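# Tighten two unmarked cover plate screws with cordless screwdriver

## Task

On the cover plate, find the two screws that carry no orange paint mark (these are the loose ones) and screw them fully tight using the cordless screwdriver from the table, which runs while its trigger is held. At the end the screwdriver has to be switched off.

## Robot and tools

Robot: two arms, left_arm and right_arm, each ending in an identical right hand (not mirrored). Each hand has six motors, always listed in this order: little, ring, middle, index, thumb_bend, thumb_turn. For the four fingers +1 means straight and -1 means curled into the palm. thumb_bend: +1 straight, -1 fully bent. thumb_turn: +1 beside the palm, -1 swung in front of it. A pinch is roughly index -0.22, thumb_bend -0.75, thumb_turn -0.57. Two extra hand numbers follow: force_limit (-1 about 0 N up to +1 at 10 N fingertip force; 15 N for the two thumb motors), and speed (-1 nearly stopped, +1 full travel in 0.6 s). For gentle grips close at speed -0.9 or below. A hand has no 'no change' value: to keep it as is, resend the eight numbers last sent for it; if none were sent yet this scene, send its hand_measured six values plus hand_force_limit and hand_speed. To grip harder, raise force_limit and send a target more closed than hand_measured. To the screwdriver, the trigger is pulled by closing a finger on it; releasing the finger turns it off.

Frame: scene frame with origin at table-top height midway between the arm bases; +x out over the table, +z up, left_arm on the +y side (not the image left). Positions in metres, velocities in m/s and rad/s, orientation as quaternion wxyz. The hand point sits 0.05 m in front of the palm where index pad meets thumb tip; its +z runs along straight fingers, +y out of the palm, +x across the palm away from the thumb. Fingers reach 6-7 cm past it. A wrist bracket on the little-finger side can strike objects.

Row layout (shared by both motion tools): 28 numbers, each in [-1, 1], covering both arms even if one is idle: left dx, dy, dz, rx, ry, rz, left six motor values, left force_limit, left speed, then the same 14 for the right arm. dx..rz are offsets, not poses, measured from that arm's current Hand target in scene axes; 1.0 equals 0.6 m or 180 degrees; rx, ry, rz form a single rotation vector about the Hand target's position. Sending six zeros re-commands the current Hand target.

execute_actions(actions, cameras): actions is a list of actions; each action is up to 15 rows, one per 1/30 s step, the last row repeated to fill 15 steps. Every row in an action is offset from the Hand target at that action's start, so repeating an offset across actions keeps advancing. Empty list just returns state and images.

move(target, speed, blend, stop_force, zero, blocking, cameras): straight-line path of each hand point toward its offset target. target is one 28-number row or up to 15 rows differing only in pose offsets, all counted from the same starting Hand targets. speed in m/s, 0.002-0.5 (default 0.25), one value or one per target; rotation up to twice that in rad/s. blend in m rounds corners in a list. stop_force in N, 4-80, one value for both arms, ends an arm's path when its wrist sensor feels that much push against its motion; use it slowly when approaching contact, not for rotating moves, and leave it out when backing off something. zero (default true) re-zeroes before the move. blocking=false returns early; then call wait or stop before further motion. Paths do not avoid obstacles or the other arm and last at most 10 s. The result adds a 'move:' line: done, off_target, moving, held, contact or fault, plus limits (paced = pose clipped, held = steps withheld).

wait(seconds 0-10): lets time run with last commands held. stop(): brakes a running move. zoom_image(camera, region [x0,y0,x1,y1] pixels, max 504x504): enlarges part of the latest image. Cameras: cam_head_left, cam_head_right, cam_high (896x504), cam_left_wrist, cam_right_wrist (672x504). show_instructions(): shows the scene's reference pages (screwdriver pictures). zero_wrist_force(arm): tares that arm's wrist sensor. finished_scene(scene, check): called twice; the first submits a written check of each goal condition and lets you keep working, the second ends the scene irreversibly.

Result lines: Hand target is the last commanded pose after clipping, the base for the next offsets. The controller clips commands to 100 mm and 16 degrees from the measured pose each step, so large moves arrive in stages. Wrist force/torque are in end-effector axes, including an extra line with the peak since last report. hand_measured, hand_stopped_by (moving, target, force, stalled, fault) and hand_load_n follow motor order; a dropped object shows as hand_load_n near 0. Joint torques include the arm's own weight. 'pose unreachable' means the clearance check between arms blocked a command. MOTOR HOT warns of heating; long holds, stretched arms or pushing at unreachable poses heat motors until a braking stop.

Avoid: pressing a stiff arm past a firm contact (150 N or joint limits cause a 10 s fault stop), fast impacts, collisions between arms, overloading fingers with twists or swung loads, dropping the screwdriver, and anything falling off the table. A loose object may occasionally get nudged. Before finishing, confirm both unmarked screws are seated and the trigger is released so the tool is off.

Each tool is called after "Call:" as name([rows], argument=value, ...), one row to a line, values as JSON.

Reference images:

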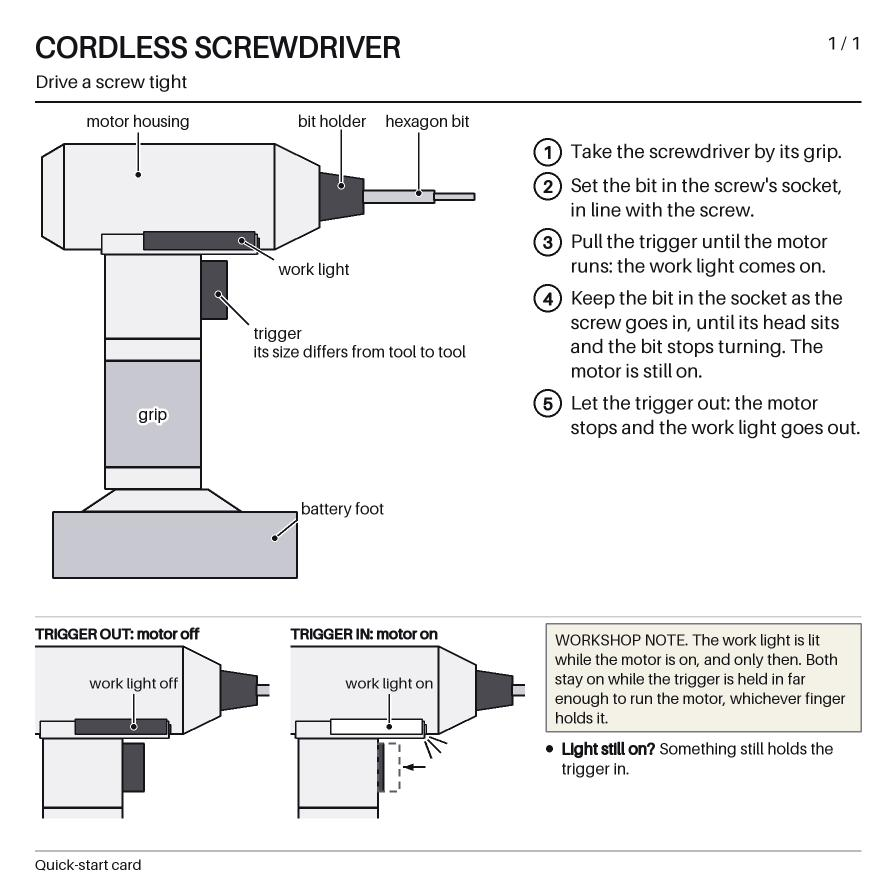

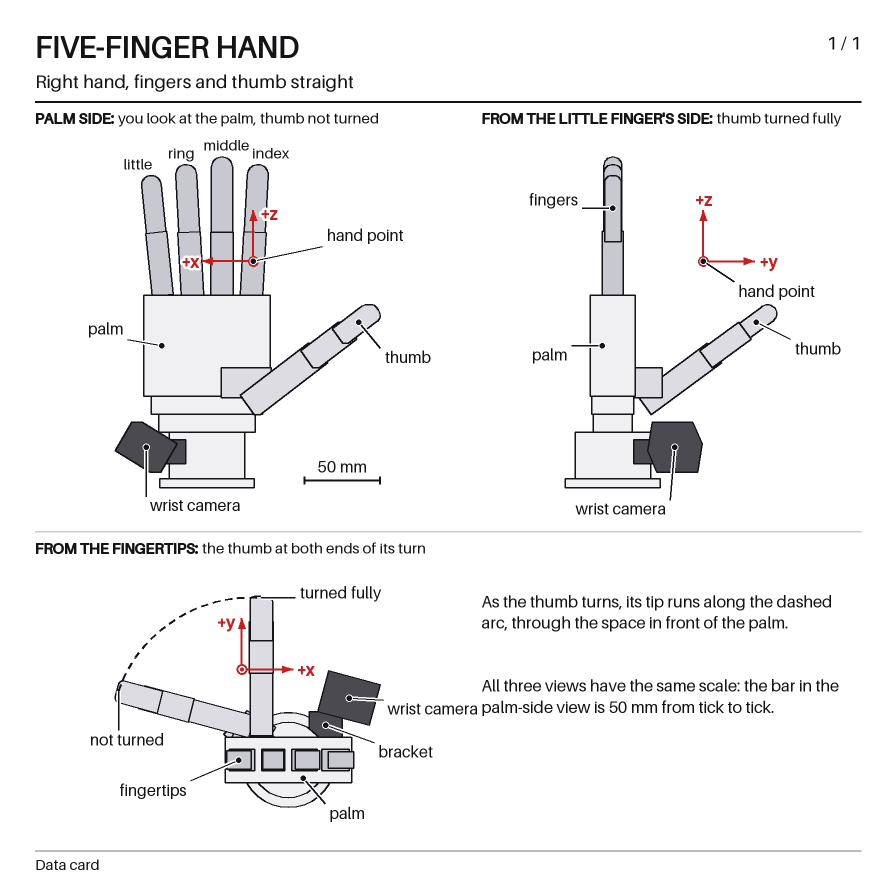

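## Session

Call:
execute_actions(actions=[])

Scene clock: 0.00 s.
left_arm: end_effector_position=(+0.2956, +0.1548, +0.3895) hand_measured=(+1.000, +1.000, +1.000, +1.000, +1.000, +1.000) hand_load_n=(+0.0, +0.0, +0.0, +0.0, +0.0, +0.0) hand_stopped_by=(target, target, target, target, target, target) hand_force_limit=0.00 hand_speed=-0.80 end_effector_quat_wxyz=(-0.069, +0.198, +0.799, -0.564) end_effector_velocity=(+0.000, +0.000, +0.000) end_effector_angular_velocity=(+0.000, +0.000, +0.000) | right_arm: end_effector_position=(+1.0799, -0.1479, +0.3186) hand_measured=(+1.000, +1.000, +1.000, +1.000, +1.000, +1.000) hand_load_n=(+0.0, +0.0, +0.0, +0.0, +0.0, +0.0) hand_stopped_by=(target, target, target, target, target, target) hand_force_limit=0.00 hand_speed=-0.80 end_effector_quat_wxyz=(+0.236, +0.829, +0.357, +0.359) end_effector_velocity=(+0.000, +0.000, +0.000) end_effector_angular_velocity=(+0.000, -0.001, +0.000)
Joint positions: left_arm=[-0.786 -1.589 1.895 0.482 2.618 -2.305] | right_arm=[0.489 -0.541 0.461 0.906 2.111 1.091]
Joint velocities: left_arm=[0 0 0 0 0 0.001] | right_arm=[0 0 0 -0.001 0 0]
Joint torques (N m): no reading
Wrist force (N): no reading
Wrist torque (N m): no reading
Wrist force, peak (N): no reading
Hand target: left_arm +0.2956, +0.1548, +0.3895; -0.069, +0.198, +0.799, -0.564 | right_arm +1.0799, -0.1479, +0.3186; +0.236, +0.829, +0.357, +0.359

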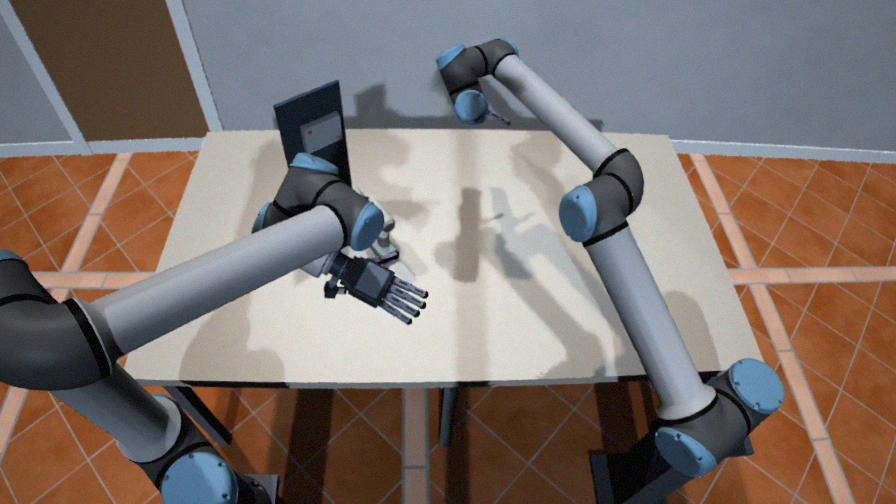

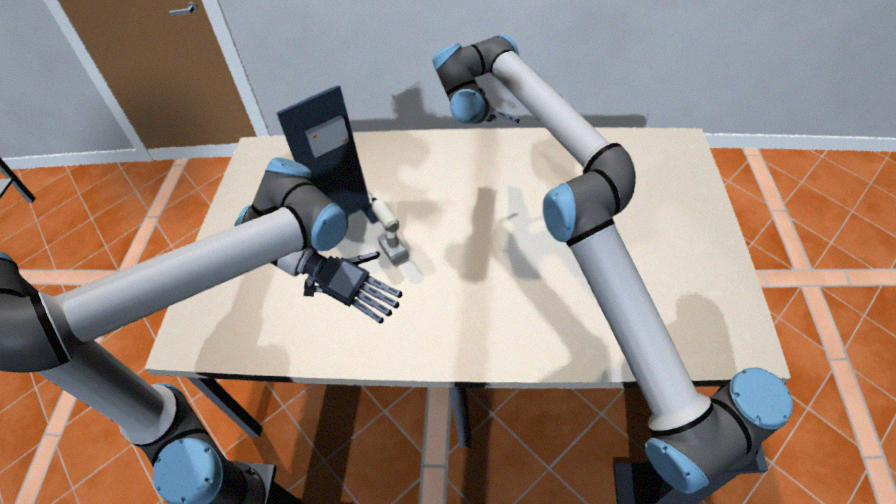

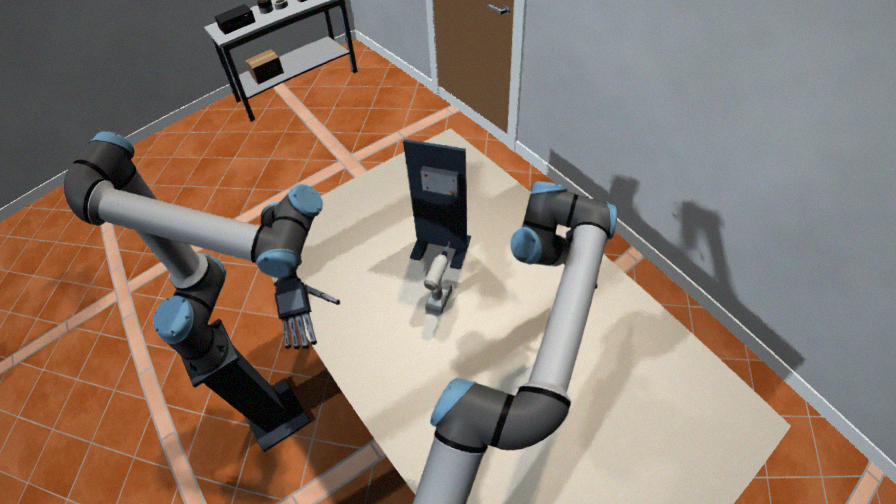

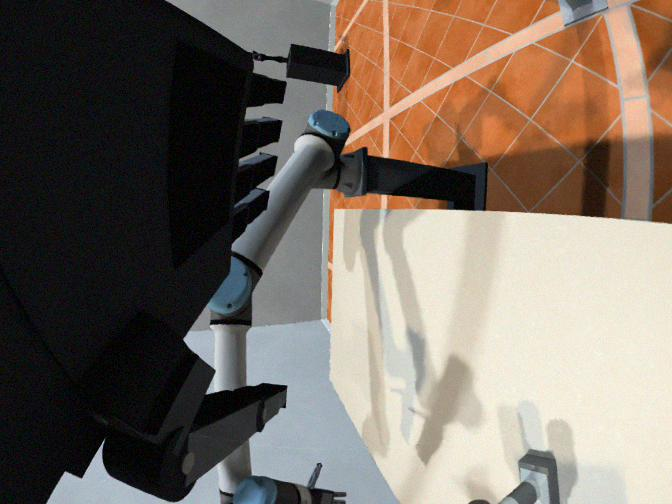

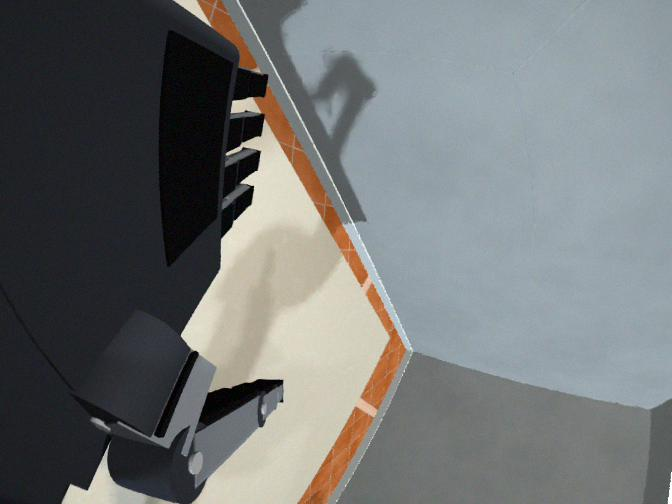

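Call:
zoom_image(camera="cam_head_right", region=[260, 70, 440, 290])

Call:
zoom_image(camera="cam_high", region=[380, 120, 500, 340])

Call:
zoom_image(camera="cam_head_left", region=[260, 60, 440, 280])

Scaled by 2.291.

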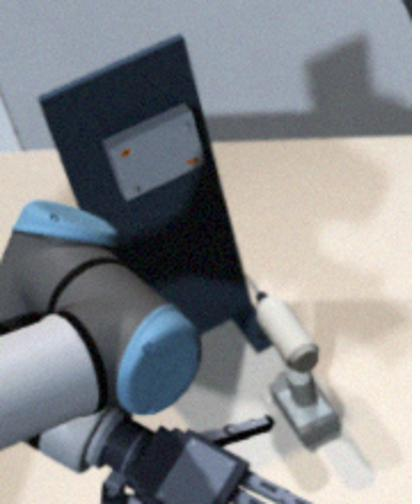

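Scaled by 2.291.

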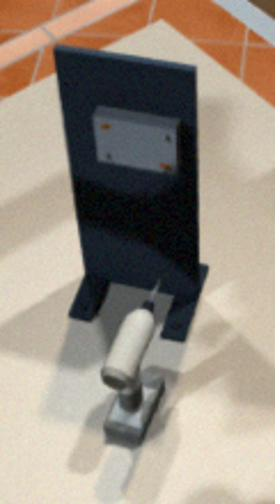

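Scaled by 2.291.

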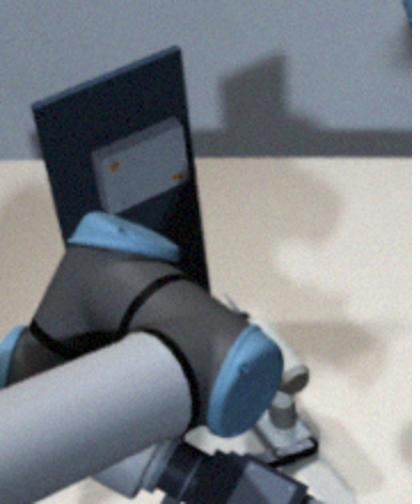

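Call:
move(target=[-0.1, 0.0, 0.15, 0.289, -0.448, 0.496, 1,1,1,1,1,1,0,0, 0,0,0,0,0,0,1,1,1,1,1,1,0,-0.8], speed=0.25)

Scene clock: 6.67 s.
left_arm: end_effector_position=(+0.2347, +0.1548, +0.4793) hand_measured=(+1.000, +1.000, +1.000, +1.000, +1.000, +1.000) hand_load_n=(+0.0, +0.0, +0.0, +0.0, +0.0, +0.0) hand_stopped_by=(target, target, target, target, target, target) hand_force_limit=0.00 hand_speed=0.00 end_effector_quat_wxyz=(+0.696, -0.122, +0.697, +0.122) end_effector_velocity=(+0.000, +0.000, +0.001) end_effector_angular_velocity=(-0.002, -0.001, +0.000) | right_arm: end_effector_position=(+1.0799, -0.1479, +0.3186) hand_measured=(+1.000, +1.000, +1.000, +1.000, +1.000, +1.000) hand_load_n=(+0.0, +0.0, +0.0, +0.0, +0.0, +0.0) hand_stopped_by=(target, target, target, target, target, target) hand_force_limit=0.00 hand_speed=-0.80 end_effector_quat_wxyz=(+0.236, +0.829, +0.357, +0.359) end_effector_velocity=(+0.000, +0.000, +0.000) end_effector_angular_velocity=(+0.000, +0.000, +0.000)
Joint positions: left_arm=[-1.725 -1.284 2.162 2.263 0.467 -4.711] | right_arm=[0.489 -0.541 0.461 0.906 2.111 1.091]
Joint velocities: left_arm=[0 0 -0.001 0.002 0 -0.002] | right_arm=[0 0 0 0 0 0]
Joint torques (N m): left_arm=[-10.96 -62.87 -37.62 4.42 0.32 -2.1] | right_arm=[-5.22 -123.22 -43.3 0.48 2.05 -0.83]
Wrist force (N): left_arm=[-1.5 2.8 0.1] | right_arm=[0.2 -0.1 0.3]
Wrist torque (N m): left_arm=[0.47 0.33 -0.09] | right_arm=[-0.02 -0.03 0.01]
Wrist force, peak (N): left_arm=[-1.9 3.2 0.2] | right_arm=[0.5 -0.4 0.5]
Hand target: left_arm +0.2347, +0.1547, +0.4794; +0.696, -0.122, +0.697, +0.122 | right_arm +1.0799, -0.1479, +0.3186; +0.236, +0.829, +0.357, +0.359
Off the commanded pose: left_arm 0.001 m, 0 deg | right_arm 0.000 m, 0 deg.
move: done

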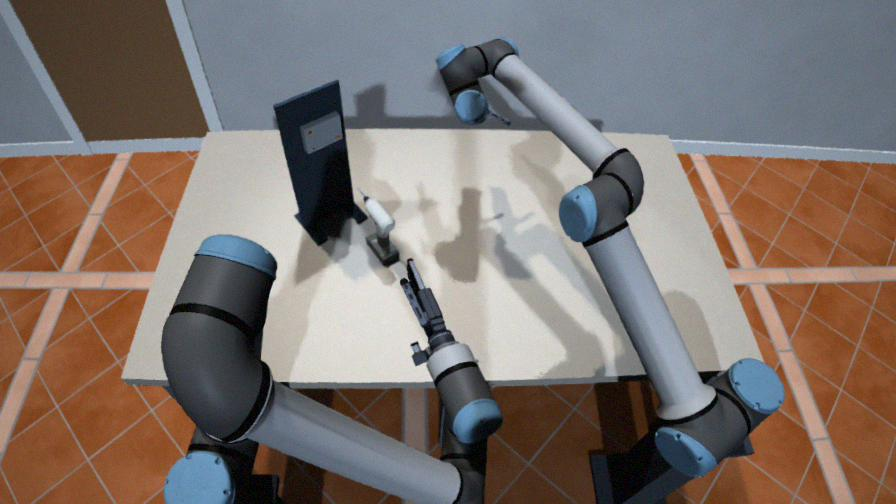

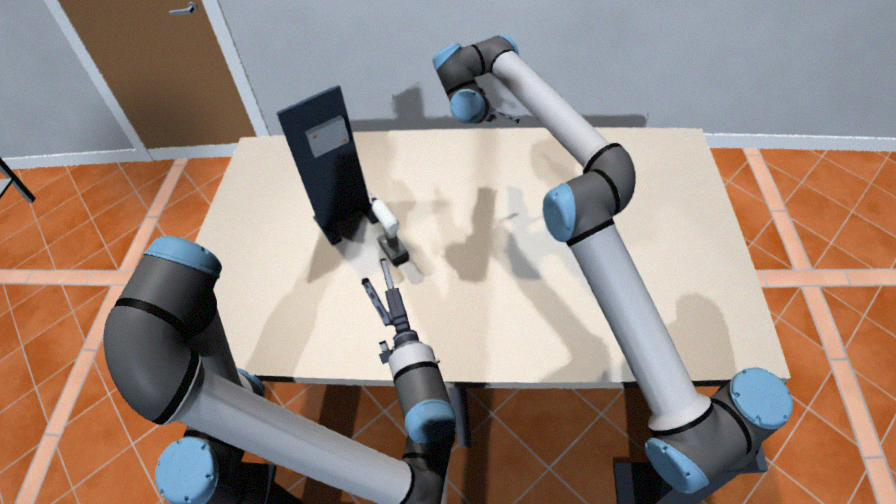

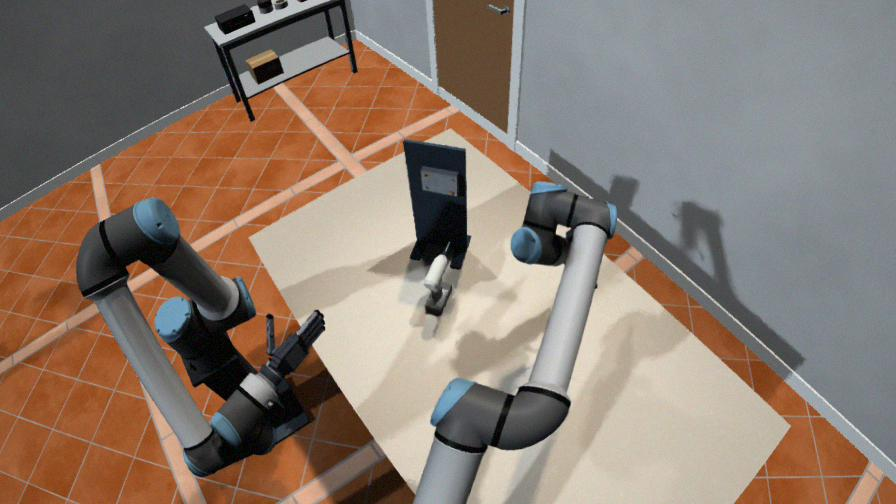

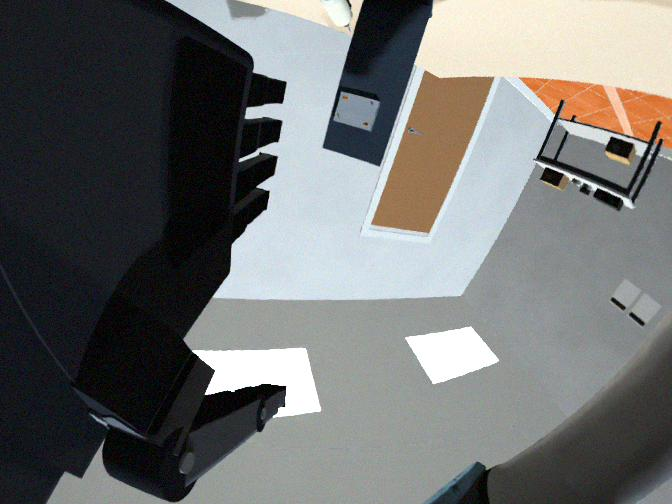

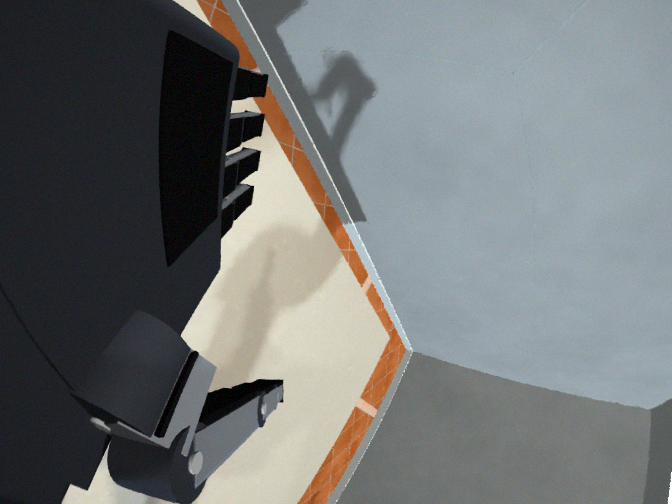

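Call:
move(target=[0, 0.0, -0.433, 0,0,0, 1,1,1,1,1,-1,0,0.5, 0,0,0,0,0,0,1,1,1,1,1,1,0,-0.8], speed=0.25)

Scene clock: 8.90 s.
left_arm: end_effector_position=(+0.2347, +0.1552, +0.2194) hand_measured=(+1.000, +1.000, +1.000, +1.000, +1.000, -1.000) hand_load_n=(+0.0, +0.0, +0.0, +0.0, +0.0, -0.5) hand_stopped_by=(target, target, target, target, target, target) hand_force_limit=0.00 hand_speed=0.50 end_effector_quat_wxyz=(+0.696, -0.122, +0.697, +0.122) end_effector_velocity=(+0.000, +0.001, +0.000) end_effector_angular_velocity=(+0.002, -0.001, +0.001) | right_arm: end_effector_position=(+1.0799, -0.1479, +0.3186) hand_measured=(+1.000, +1.000, +1.000, +1.000, +1.000, +1.000) hand_load_n=(+0.0, +0.0, +0.0, +0.0, +0.0, +0.0) hand_stopped_by=(target, target, target, target, target, target) hand_force_limit=0.00 hand_speed=-0.80 end_effector_quat_wxyz=(+0.236, +0.829, +0.357, +0.359) end_effector_velocity=(+0.000, +0.000, +0.000) end_effector_angular_velocity=(+0.000, -0.001, +0.000)
Joint positions: left_arm=[-1.726 -0.818 2.179 1.779 0.467 -4.712] | right_arm=[0.489 -0.541 0.461 0.906 2.111 1.091]
Joint velocities: left_arm=[0.001 0.001 0.001 0.001 0 -0.001] | right_arm=[0 0 0 0 0 0]
Joint torques (N m): left_arm=[-2.47 -44.76 7.68 -0.02 1.77 2.18] | right_arm=[-6.96 -124.44 -44.05 0.03 2.19 -0.98]
Wrist force (N): left_arm=[-1.6 2.4 -0.4] | right_arm=[0.0 -0.1 -0.2]
Wrist torque (N m): left_arm=[0.42 0.36 -0.13] | right_arm=[0.00 0.01 0.00]
Wrist force, peak (N): left_arm=[-4.1 2.7 -0.2] | right_arm=[0.2 0.6 0.5]
Hand target: left_arm +0.2347, +0.1553, +0.2193; +0.696, -0.122, +0.697, +0.122 | right_arm +1.0799, -0.1479, +0.3186; +0.236, +0.829, +0.357, +0.359
Off the commanded pose: left_arm 0.001 m, 0 deg | right_arm 0.000 m, 0 deg.
move: done

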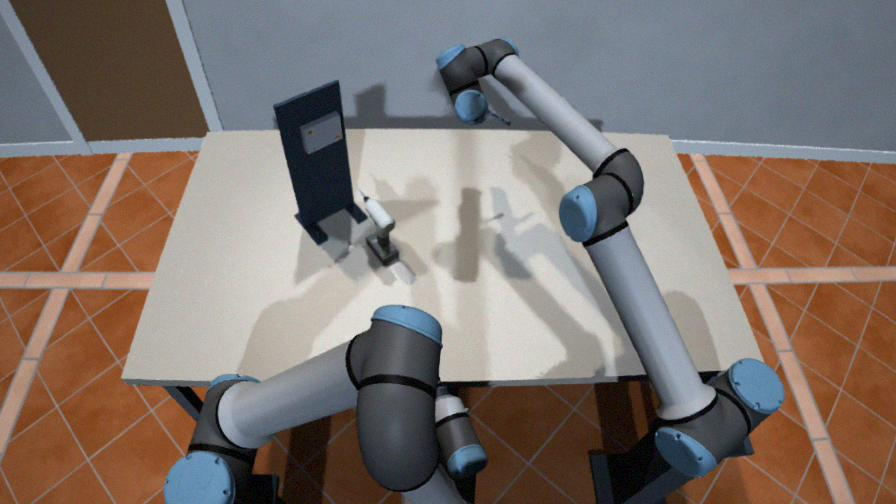

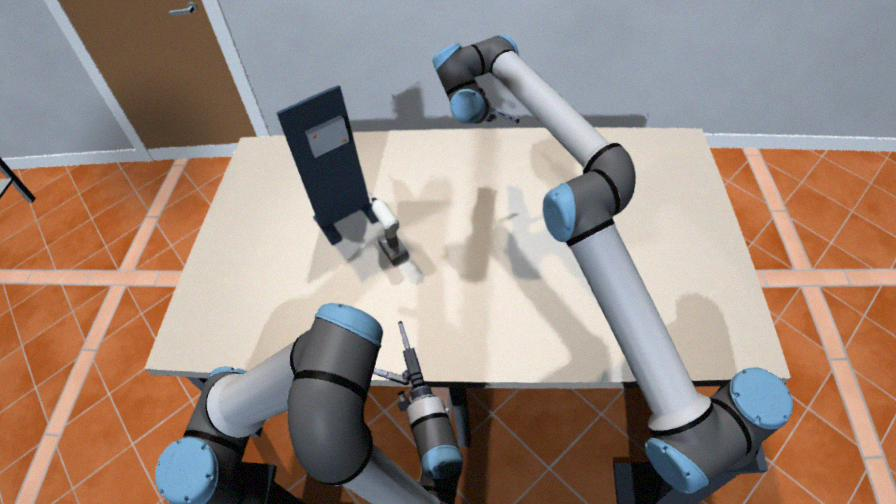

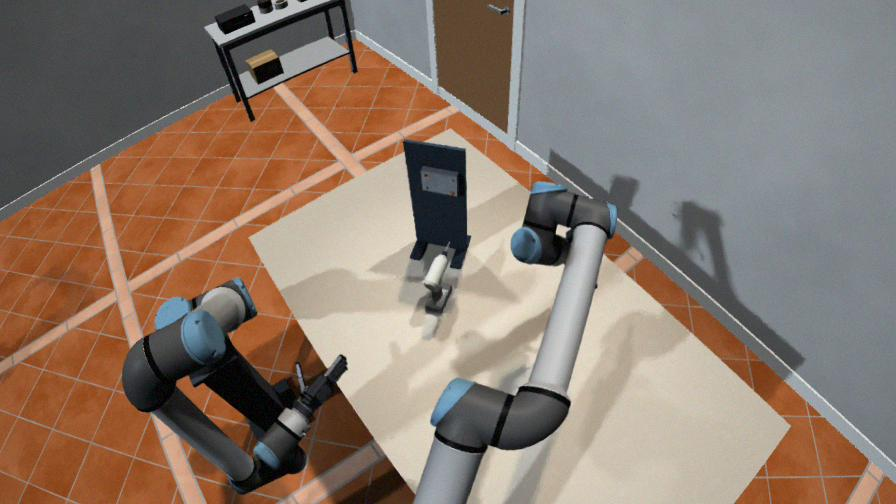

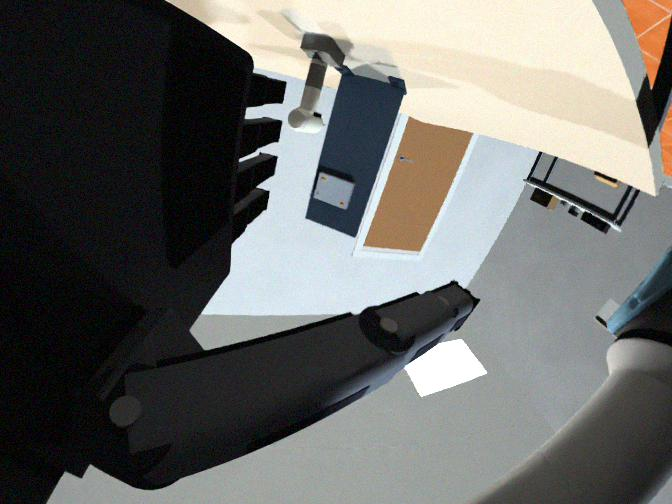

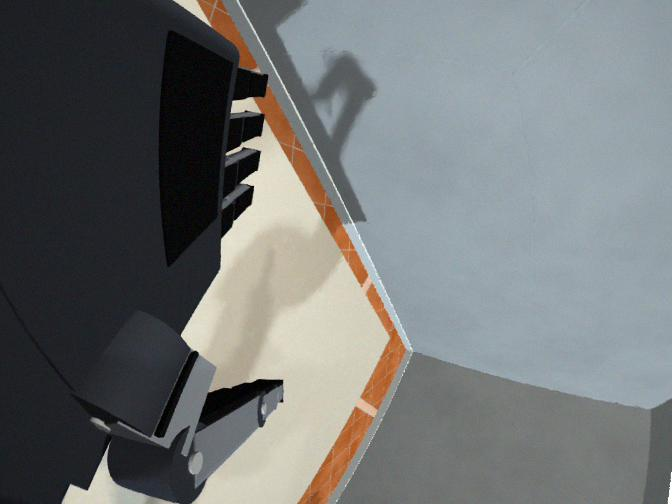

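Call:
move(target=[0.392, -0.075, -0.03, 0,0,0.022, 1,1,1,1,1,-1,0,0.5, 0,0,0,0,0,0,1,1,1,1,1,1,0,-0.8], speed=0.25)

Scene clock: 11.27 s.
left_arm: end_effector_position=(+0.4548, +0.1155, +0.2028) hand_measured=(+1.000, +1.000, +1.000, +1.000, +1.000, -1.000) hand_load_n=(+0.0, +0.0, +0.0, +0.0, +0.0, -0.5) hand_stopped_by=(target, target, target, target, target, target) hand_force_limit=0.00 hand_speed=0.50 end_effector_quat_wxyz=(+0.692, -0.147, +0.692, +0.144) end_effector_velocity=(+0.000, +0.000, +0.000) end_effector_angular_velocity=(+0.000, +0.000, -0.001) | right_arm: end_effector_position=(+1.0799, -0.1479, +0.3186) hand_measured=(+1.000, +1.000, +1.000, +1.000, +1.000, +1.000) hand_load_n=(+0.0, +0.0, +0.0, +0.0, +0.0, +0.0) hand_stopped_by=(target, target, target, target, target, target) hand_force_limit=0.00 hand_speed=-0.80 end_effector_quat_wxyz=(+0.236, +0.829, +0.357, +0.359) end_effector_velocity=(+0.000, +0.000, +0.001) end_effector_angular_velocity=(+0.001, -0.002, +0.000)
Joint positions: left_arm=[-1.35 -0.716 1.903 1.948 0.159 -4.71] | right_arm=[0.489 -0.541 0.461 0.906 2.111 1.091]
Joint velocities: left_arm=[-0.001 0 0 0 0 -0.001] | right_arm=[0 -0.001 0 -0.001 0 0]
Joint torques (N m): left_arm=[0.85 -71.18 -17.28 0.51 -0.87 0.37] | right_arm=[-8.05 -124.68 -44.49 -0.35 2.13 -1.03]
Wrist force (N): left_arm=[-1.6 2.8 -0.1] | right_arm=[0.1 0.1 0.0]
Wrist torque (N m): left_arm=[0.47 0.35 -0.10] | right_arm=[0.01 -0.01 0.01]
Wrist force, peak (N): left_arm=[-2.5 0.9 7.9] | right_arm=[0.3 0.3 0.5]
Hand target: left_arm +0.4548, +0.1155, +0.2028; +0.692, -0.147, +0.692, +0.144 | right_arm +1.0799, -0.1479, +0.3186; +0.236, +0.829, +0.357, +0.359
Off the commanded pose: left_arm 0.016 m, 0 deg | right_arm 0.000 m, 0 deg.
FORCE FAULT: contact force on the left arm reached its limit, and that arm stopped. The contact can be on any part of that arm, not only on its tool. That arm's remaining commands of this call were not run. That arm is still stopped at the end of this call. That arm stays stopped for about 10 more seconds. Until then a move that you send moves the other arm only, and its call returns only when the move has ended. Once the stop has ended, the next robot result says so. If the stop ends while you think or write, that arm runs what you send next, counted from its Hand target as the stop leaves it. While its stop runs, an arm, its gripper or tool too, takes no new command. Until it ends, the stop uses up actions while you think or wait. An arm that is not stopped still takes commands.
move: fault (left_arm)

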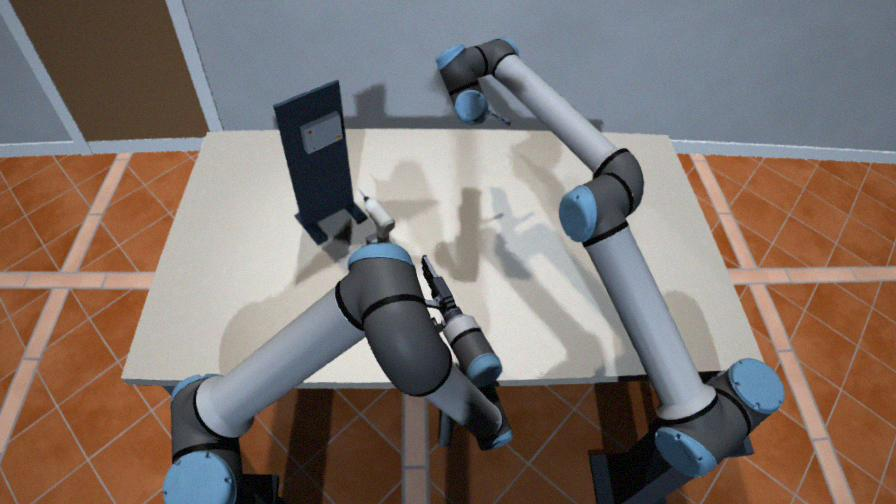

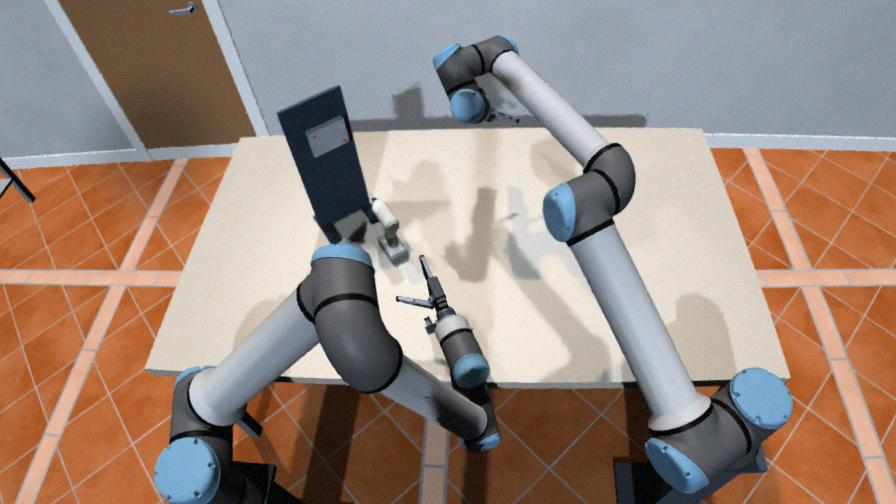

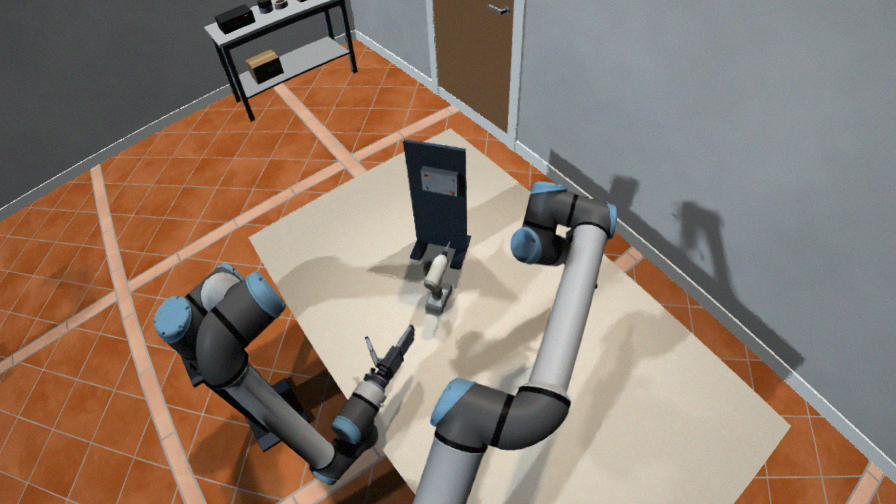

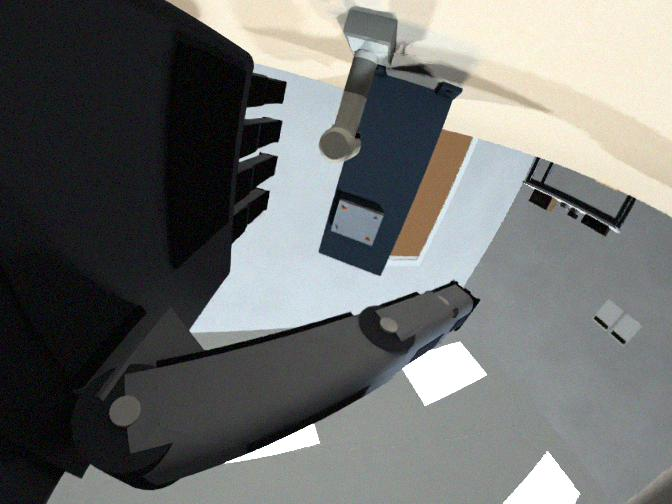

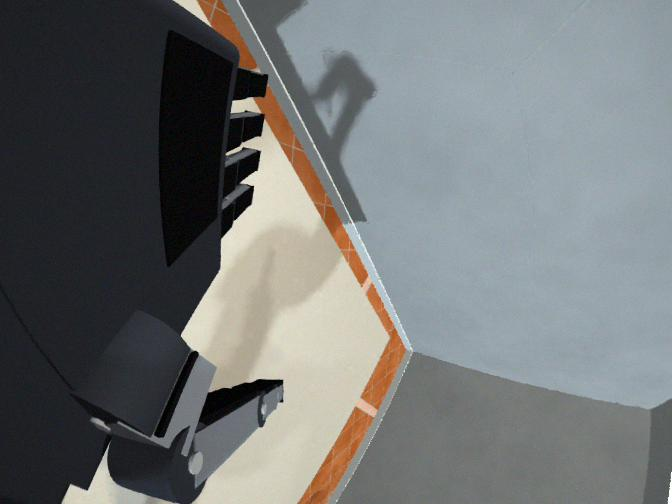

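Call:
wait(seconds=8, cameras=[])

Call:
move(target=[-0.3, 0.09, 0.03, 0,0,0, 1,1,1,1,1,-1,0,0.5, 0,0,0,0,0,0,1,1,1,1,1,1,0,-0.8], speed=0.15, cameras=["cam_high"])

Scene clock: 21.17 s.
left_arm: end_effector_position=(+0.4548, +0.1155, +0.2028) hand_measured=(+1.000, +1.000, +1.000, +1.000, +1.000, -1.000) hand_load_n=(+0.0, +0.0, +0.0, +0.0, +0.0, -0.5) hand_stopped_by=(target, target, target, target, target, target) hand_force_limit=0.00 hand_speed=0.50 end_effector_quat_wxyz=(+0.692, -0.147, +0.692, +0.144) end_effector_velocity=(-0.001, -0.001, +0.000) end_effector_angular_velocity=(+0.000, +0.000, -0.002) | right_arm: end_effector_position=(+1.0799, -0.1479, +0.3186) hand_measured=(+1.000, +1.000, +1.000, +1.000, +1.000, +1.000) hand_load_n=(+0.0, +0.0, +0.0, +0.0, +0.0, +0.0) hand_stopped_by=(target, target, target, target, target, target) hand_force_limit=0.00 hand_speed=-0.80 end_effector_quat_wxyz=(+0.236, +0.829, +0.357, +0.359) end_effector_velocity=(+0.000, +0.000, +0.000) end_effector_angular_velocity=(+0.000, +0.000, +0.000)
Joint positions: left_arm=[-1.35 -0.716 1.903 1.948 0.159 -4.71] | right_arm=[0.489 -0.541 0.461 0.906 2.111 1.091]
Joint velocities: left_arm=[-0.002 0 0 -0.001 0 0] | right_arm=[0 0.001 0 0 0 0]
Joint torques (N m): left_arm=[0.61 -73.21 -15.97 0.72 -0.53 0.01] | right_arm=[-11.93 -126.7 -43.85 -0.27 2.19 -1.24]
Wrist force (N): left_arm=[-1.5 2.9 -0.5] | right_arm=[0.2 0.0 0.2]
Wrist torque (N m): left_arm=[0.49 0.36 -0.09] | right_arm=[-0.02 -0.03 0.02]
Wrist force, peak (N): left_arm=[-1.7 3.4 -0.4] | right_arm=[0.1 0.5 0.6]
Hand target: left_arm +0.4548, +0.1155, +0.2028; +0.692, -0.147, +0.692, +0.144 | right_arm +1.0799, -0.1479, +0.3186; +0.236, +0.829, +0.357, +0.359
Off the commanded pose: left_arm 0.016 m, 0 deg | right_arm 0.000 m, 0 deg.
FORCE FAULT, CONTINUED: the left arm's stop, for the force fault that an earlier result reported, is over. The rest of the stop counts as 20 of the actions that you can send in this scene. During its stop the left arm's controller moved it back a little. That arm now holds where it stands, not its last command. That arm accepts commands again.
wait: 8.00 s; at rest from the start
No camera images: "cameras" was empty.

Scene clock: 22.87 s.
left_arm: end_effector_position=(+0.2747, +0.1692, +0.2210) hand_measured=(+1.000, +1.000, +1.000, +1.000, +1.000, -1.000) hand_load_n=(+0.0, -0.5, +0.0, +0.0, +0.0, +0.0) hand_stopped_by=(target, target, target, target, target, target) hand_force_limit=0.00 hand_speed=0.50 end_effector_quat_wxyz=(+0.692, -0.147, +0.692, +0.144) end_effector_velocity=(+0.000, +0.000, +0.000) end_effector_angular_velocity=(+0.001, +0.001, +0.000) | right_arm: end_effector_position=(+1.0799, -0.1479, +0.3186) hand_measured=(+1.000, +1.000, +1.000, +1.000, +1.000, +1.000) hand_load_n=(+0.0, +0.0, +0.0, +0.0, +0.0, +0.0) hand_stopped_by=(target, target, target, target, target, target) hand_force_limit=0.00 hand_speed=-0.80 end_effector_quat_wxyz=(+0.236, +0.829, +0.357, +0.359) end_effector_velocity=(+0.000, +0.000, -0.001) end_effector_angular_velocity=(-0.001, +0.001, +0.000)
Joint positions: left_arm=[-1.633 -0.816 2.154 1.801 0.442 -4.713] | right_arm=[0.489 -0.541 0.461 0.906 2.111 1.091]
Joint velocities: left_arm=[0 0 0 0 0 0.001] | right_arm=[0 0.001 0 0.001 0 0]
Joint torques (N m): left_arm=[-10.91 -43.35 -20.56 4.2 0.86 1.03] | right_arm=[-13.14 -126.5 -44.16 -0.19 2.05 -1.25]
Wrist force (N): left_arm=[-1.6 3.0 -0.1] | right_arm=[0.1 0.2 0.2]
Wrist torque (N m): left_arm=[0.50 0.34 -0.09] | right_arm=[0.02 -0.02 0.02]
Wrist force, peak (N): left_arm=[-1.9 4.0 -1.7] | right_arm=[0.3 -0.2 0.4]
Hand target: left_arm +0.2747, +0.1691, +0.2210; +0.692, -0.147, +0.692, +0.144 | right_arm +1.0799, -0.1479, +0.3186; +0.236, +0.829, +0.357, +0.359
Off the commanded pose: left_arm 0.000 m, 0 deg | right_arm 0.000 m, 0 deg.
move: done
Images, in order (width x height): cam_high 896x504.

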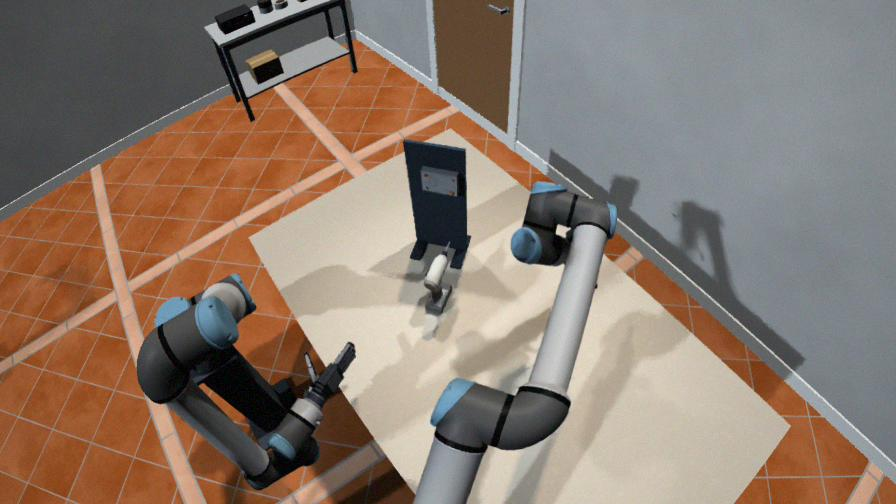

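Call:
move(target=[-0.2, 0.2, 0.4, 0,0,0, 1,1,1,1,1,-1,0,0.5, -0.917,0.167,0.167,-0.665,-0.213,0.342,1,1,1,1,1,-1,0,0.5], speed=0.3)

Scene clock: 27.77 s.
left_arm: end_effector_position=(+0.1543, +0.2885, +0.4615) hand_measured=(+1.000, +1.000, +1.000, +1.000, +1.000, -1.000) hand_load_n=(+0.0, +0.0, +0.0, +0.0, +0.0, -0.5) hand_stopped_by=(target, target, target, target, target, target) hand_force_limit=0.00 hand_speed=0.50 end_effector_quat_wxyz=(+0.692, -0.146, +0.692, +0.144) end_effector_velocity=(+0.000, +0.000, +0.000) end_effector_angular_velocity=(+0.001, +0.001, +0.000) | right_arm: end_effector_position=(+0.5294, -0.0481, +0.4177) hand_measured=(+1.000, +1.000, +1.000, +1.000, +1.000, -1.000) hand_load_n=(+0.0, +0.0, +0.0, +0.0, +0.0, +0.0) hand_stopped_by=(target, target, target, target, target, target) hand_force_limit=0.00 hand_speed=0.50 end_effector_quat_wxyz=(+0.691, -0.146, +0.693, +0.147) end_effector_velocity=(+0.000, +0.000, +0.000) end_effector_angular_velocity=(-0.002, +0.000, -0.001)
Joint positions: left_arm=[-1.926 -1.43 2.414 2.155 0.735 -4.714] | right_arm=[0.8 -1.518 2.041 -0.52 2.015 -1.568]
Joint velocities: left_arm=[0 0 0 0 0 0.001] | right_arm=[0 0 0 0.001 0 -0.001]
Joint torques (N m): left_arm=[6.53 -18.34 -31.05 -1.59 -2.14 -2.66] | right_arm=[-13.95 -50.89 -43.6 -3.8 0.27 -2.14]
Wrist force (N): left_arm=[-1.8 2.9 -0.2] | right_arm=[0.5 0.4 -0.4]
Wrist torque (N m): left_arm=[0.48 0.38 -0.13] | right_arm=[-0.11 0.10 -0.08]
Wrist force, peak (N): left_arm=[-2.4 3.0 -0.5] | right_arm=[0.4 1.3 1.6]
Hand target: left_arm +0.1543, +0.2884, +0.4615; +0.692, -0.146, +0.692, +0.144 | right_arm +0.5295, -0.0482, +0.4178; +0.691, -0.146, +0.693, +0.147
Off the commanded pose: left_arm 0.001 m, 0 deg | right_arm 0.001 m, 0 deg.
move: done

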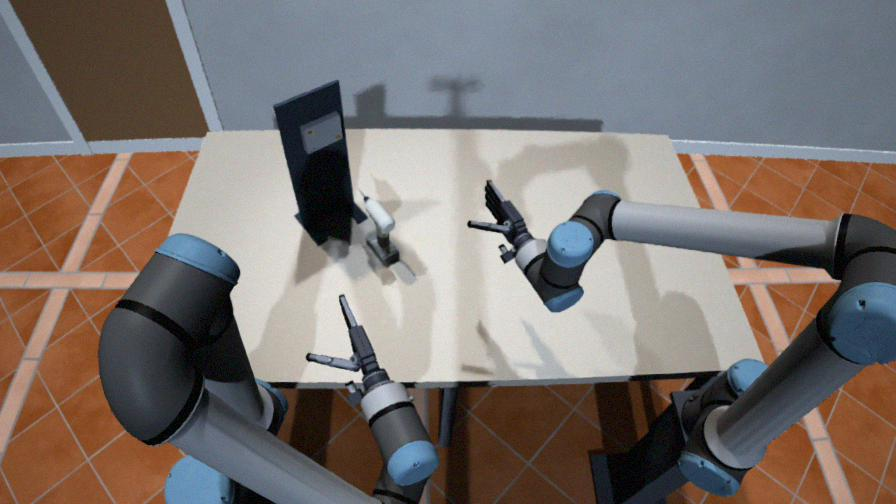

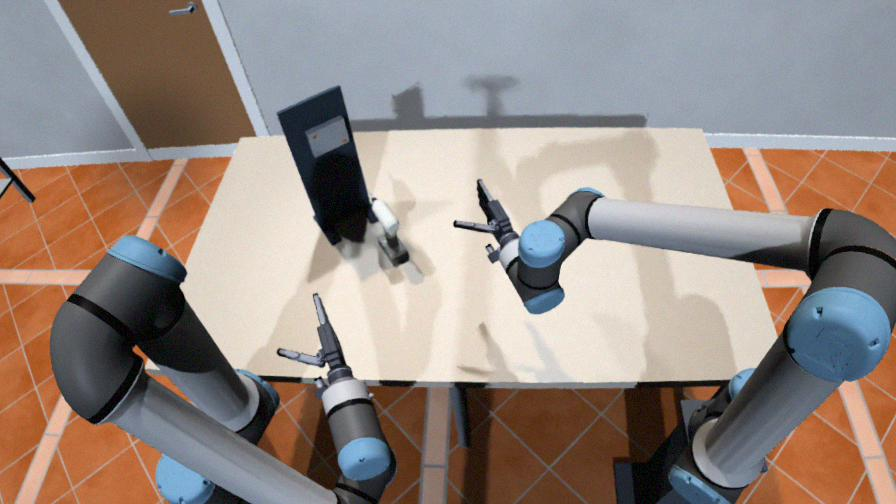

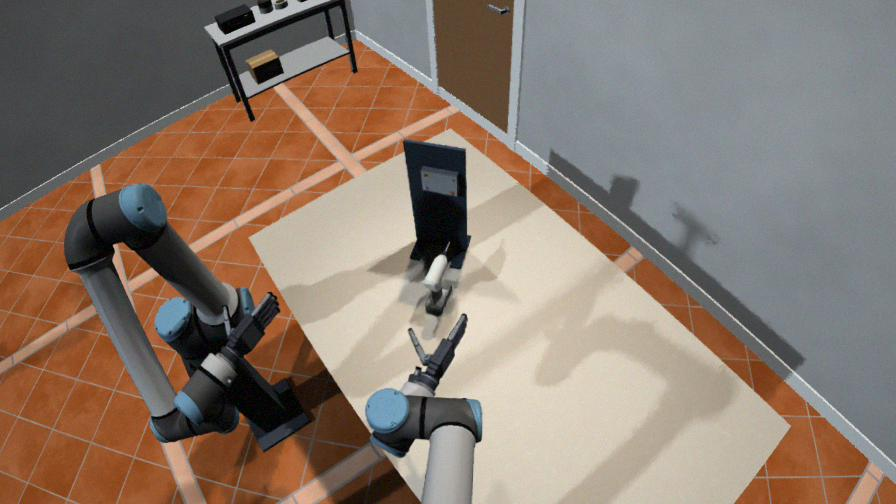

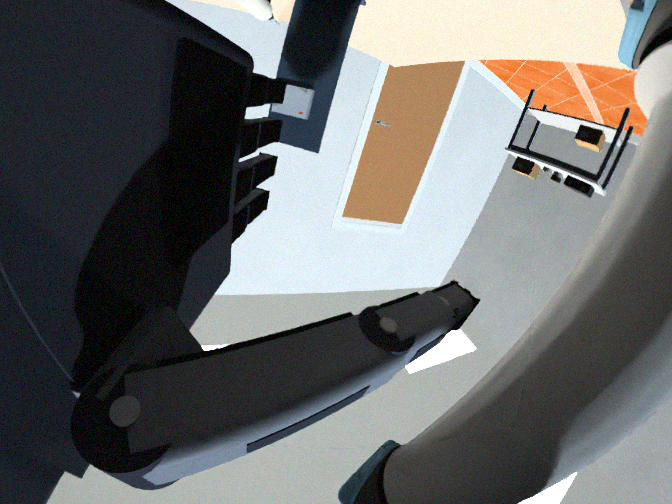

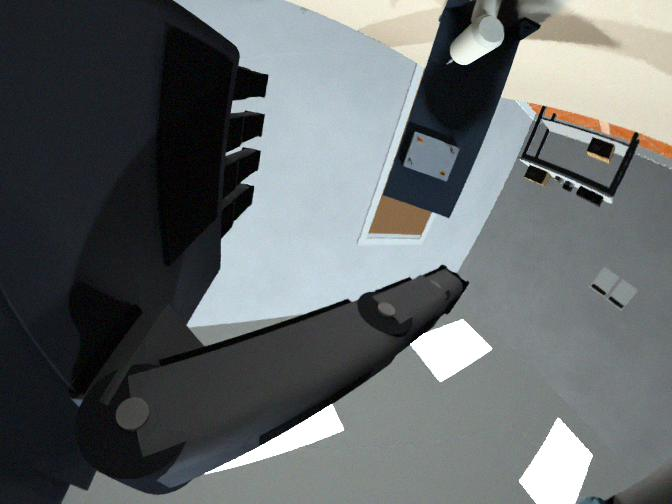

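Call:
zoom_image(camera="cam_head_right", region=[300, 170, 440, 290])

Call:
zoom_image(camera="cam_head_left", region=[290, 170, 430, 290])

Call:
zoom_image(camera="cam_right_wrist", region=[360, 0, 560, 220])

Scaled by 3.600.

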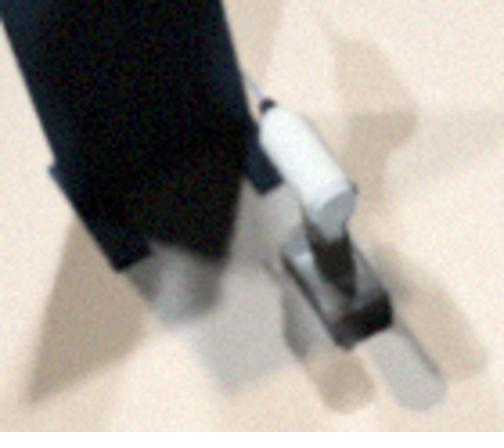

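Scaled by 3.600.

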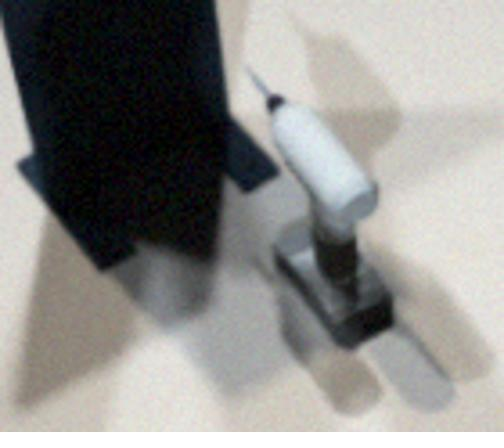

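Scaled by 2.291 from the camera's 672x504 image, which has a finer 960x720 frame.

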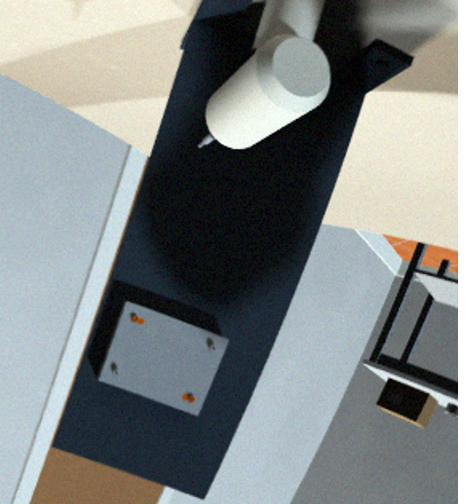

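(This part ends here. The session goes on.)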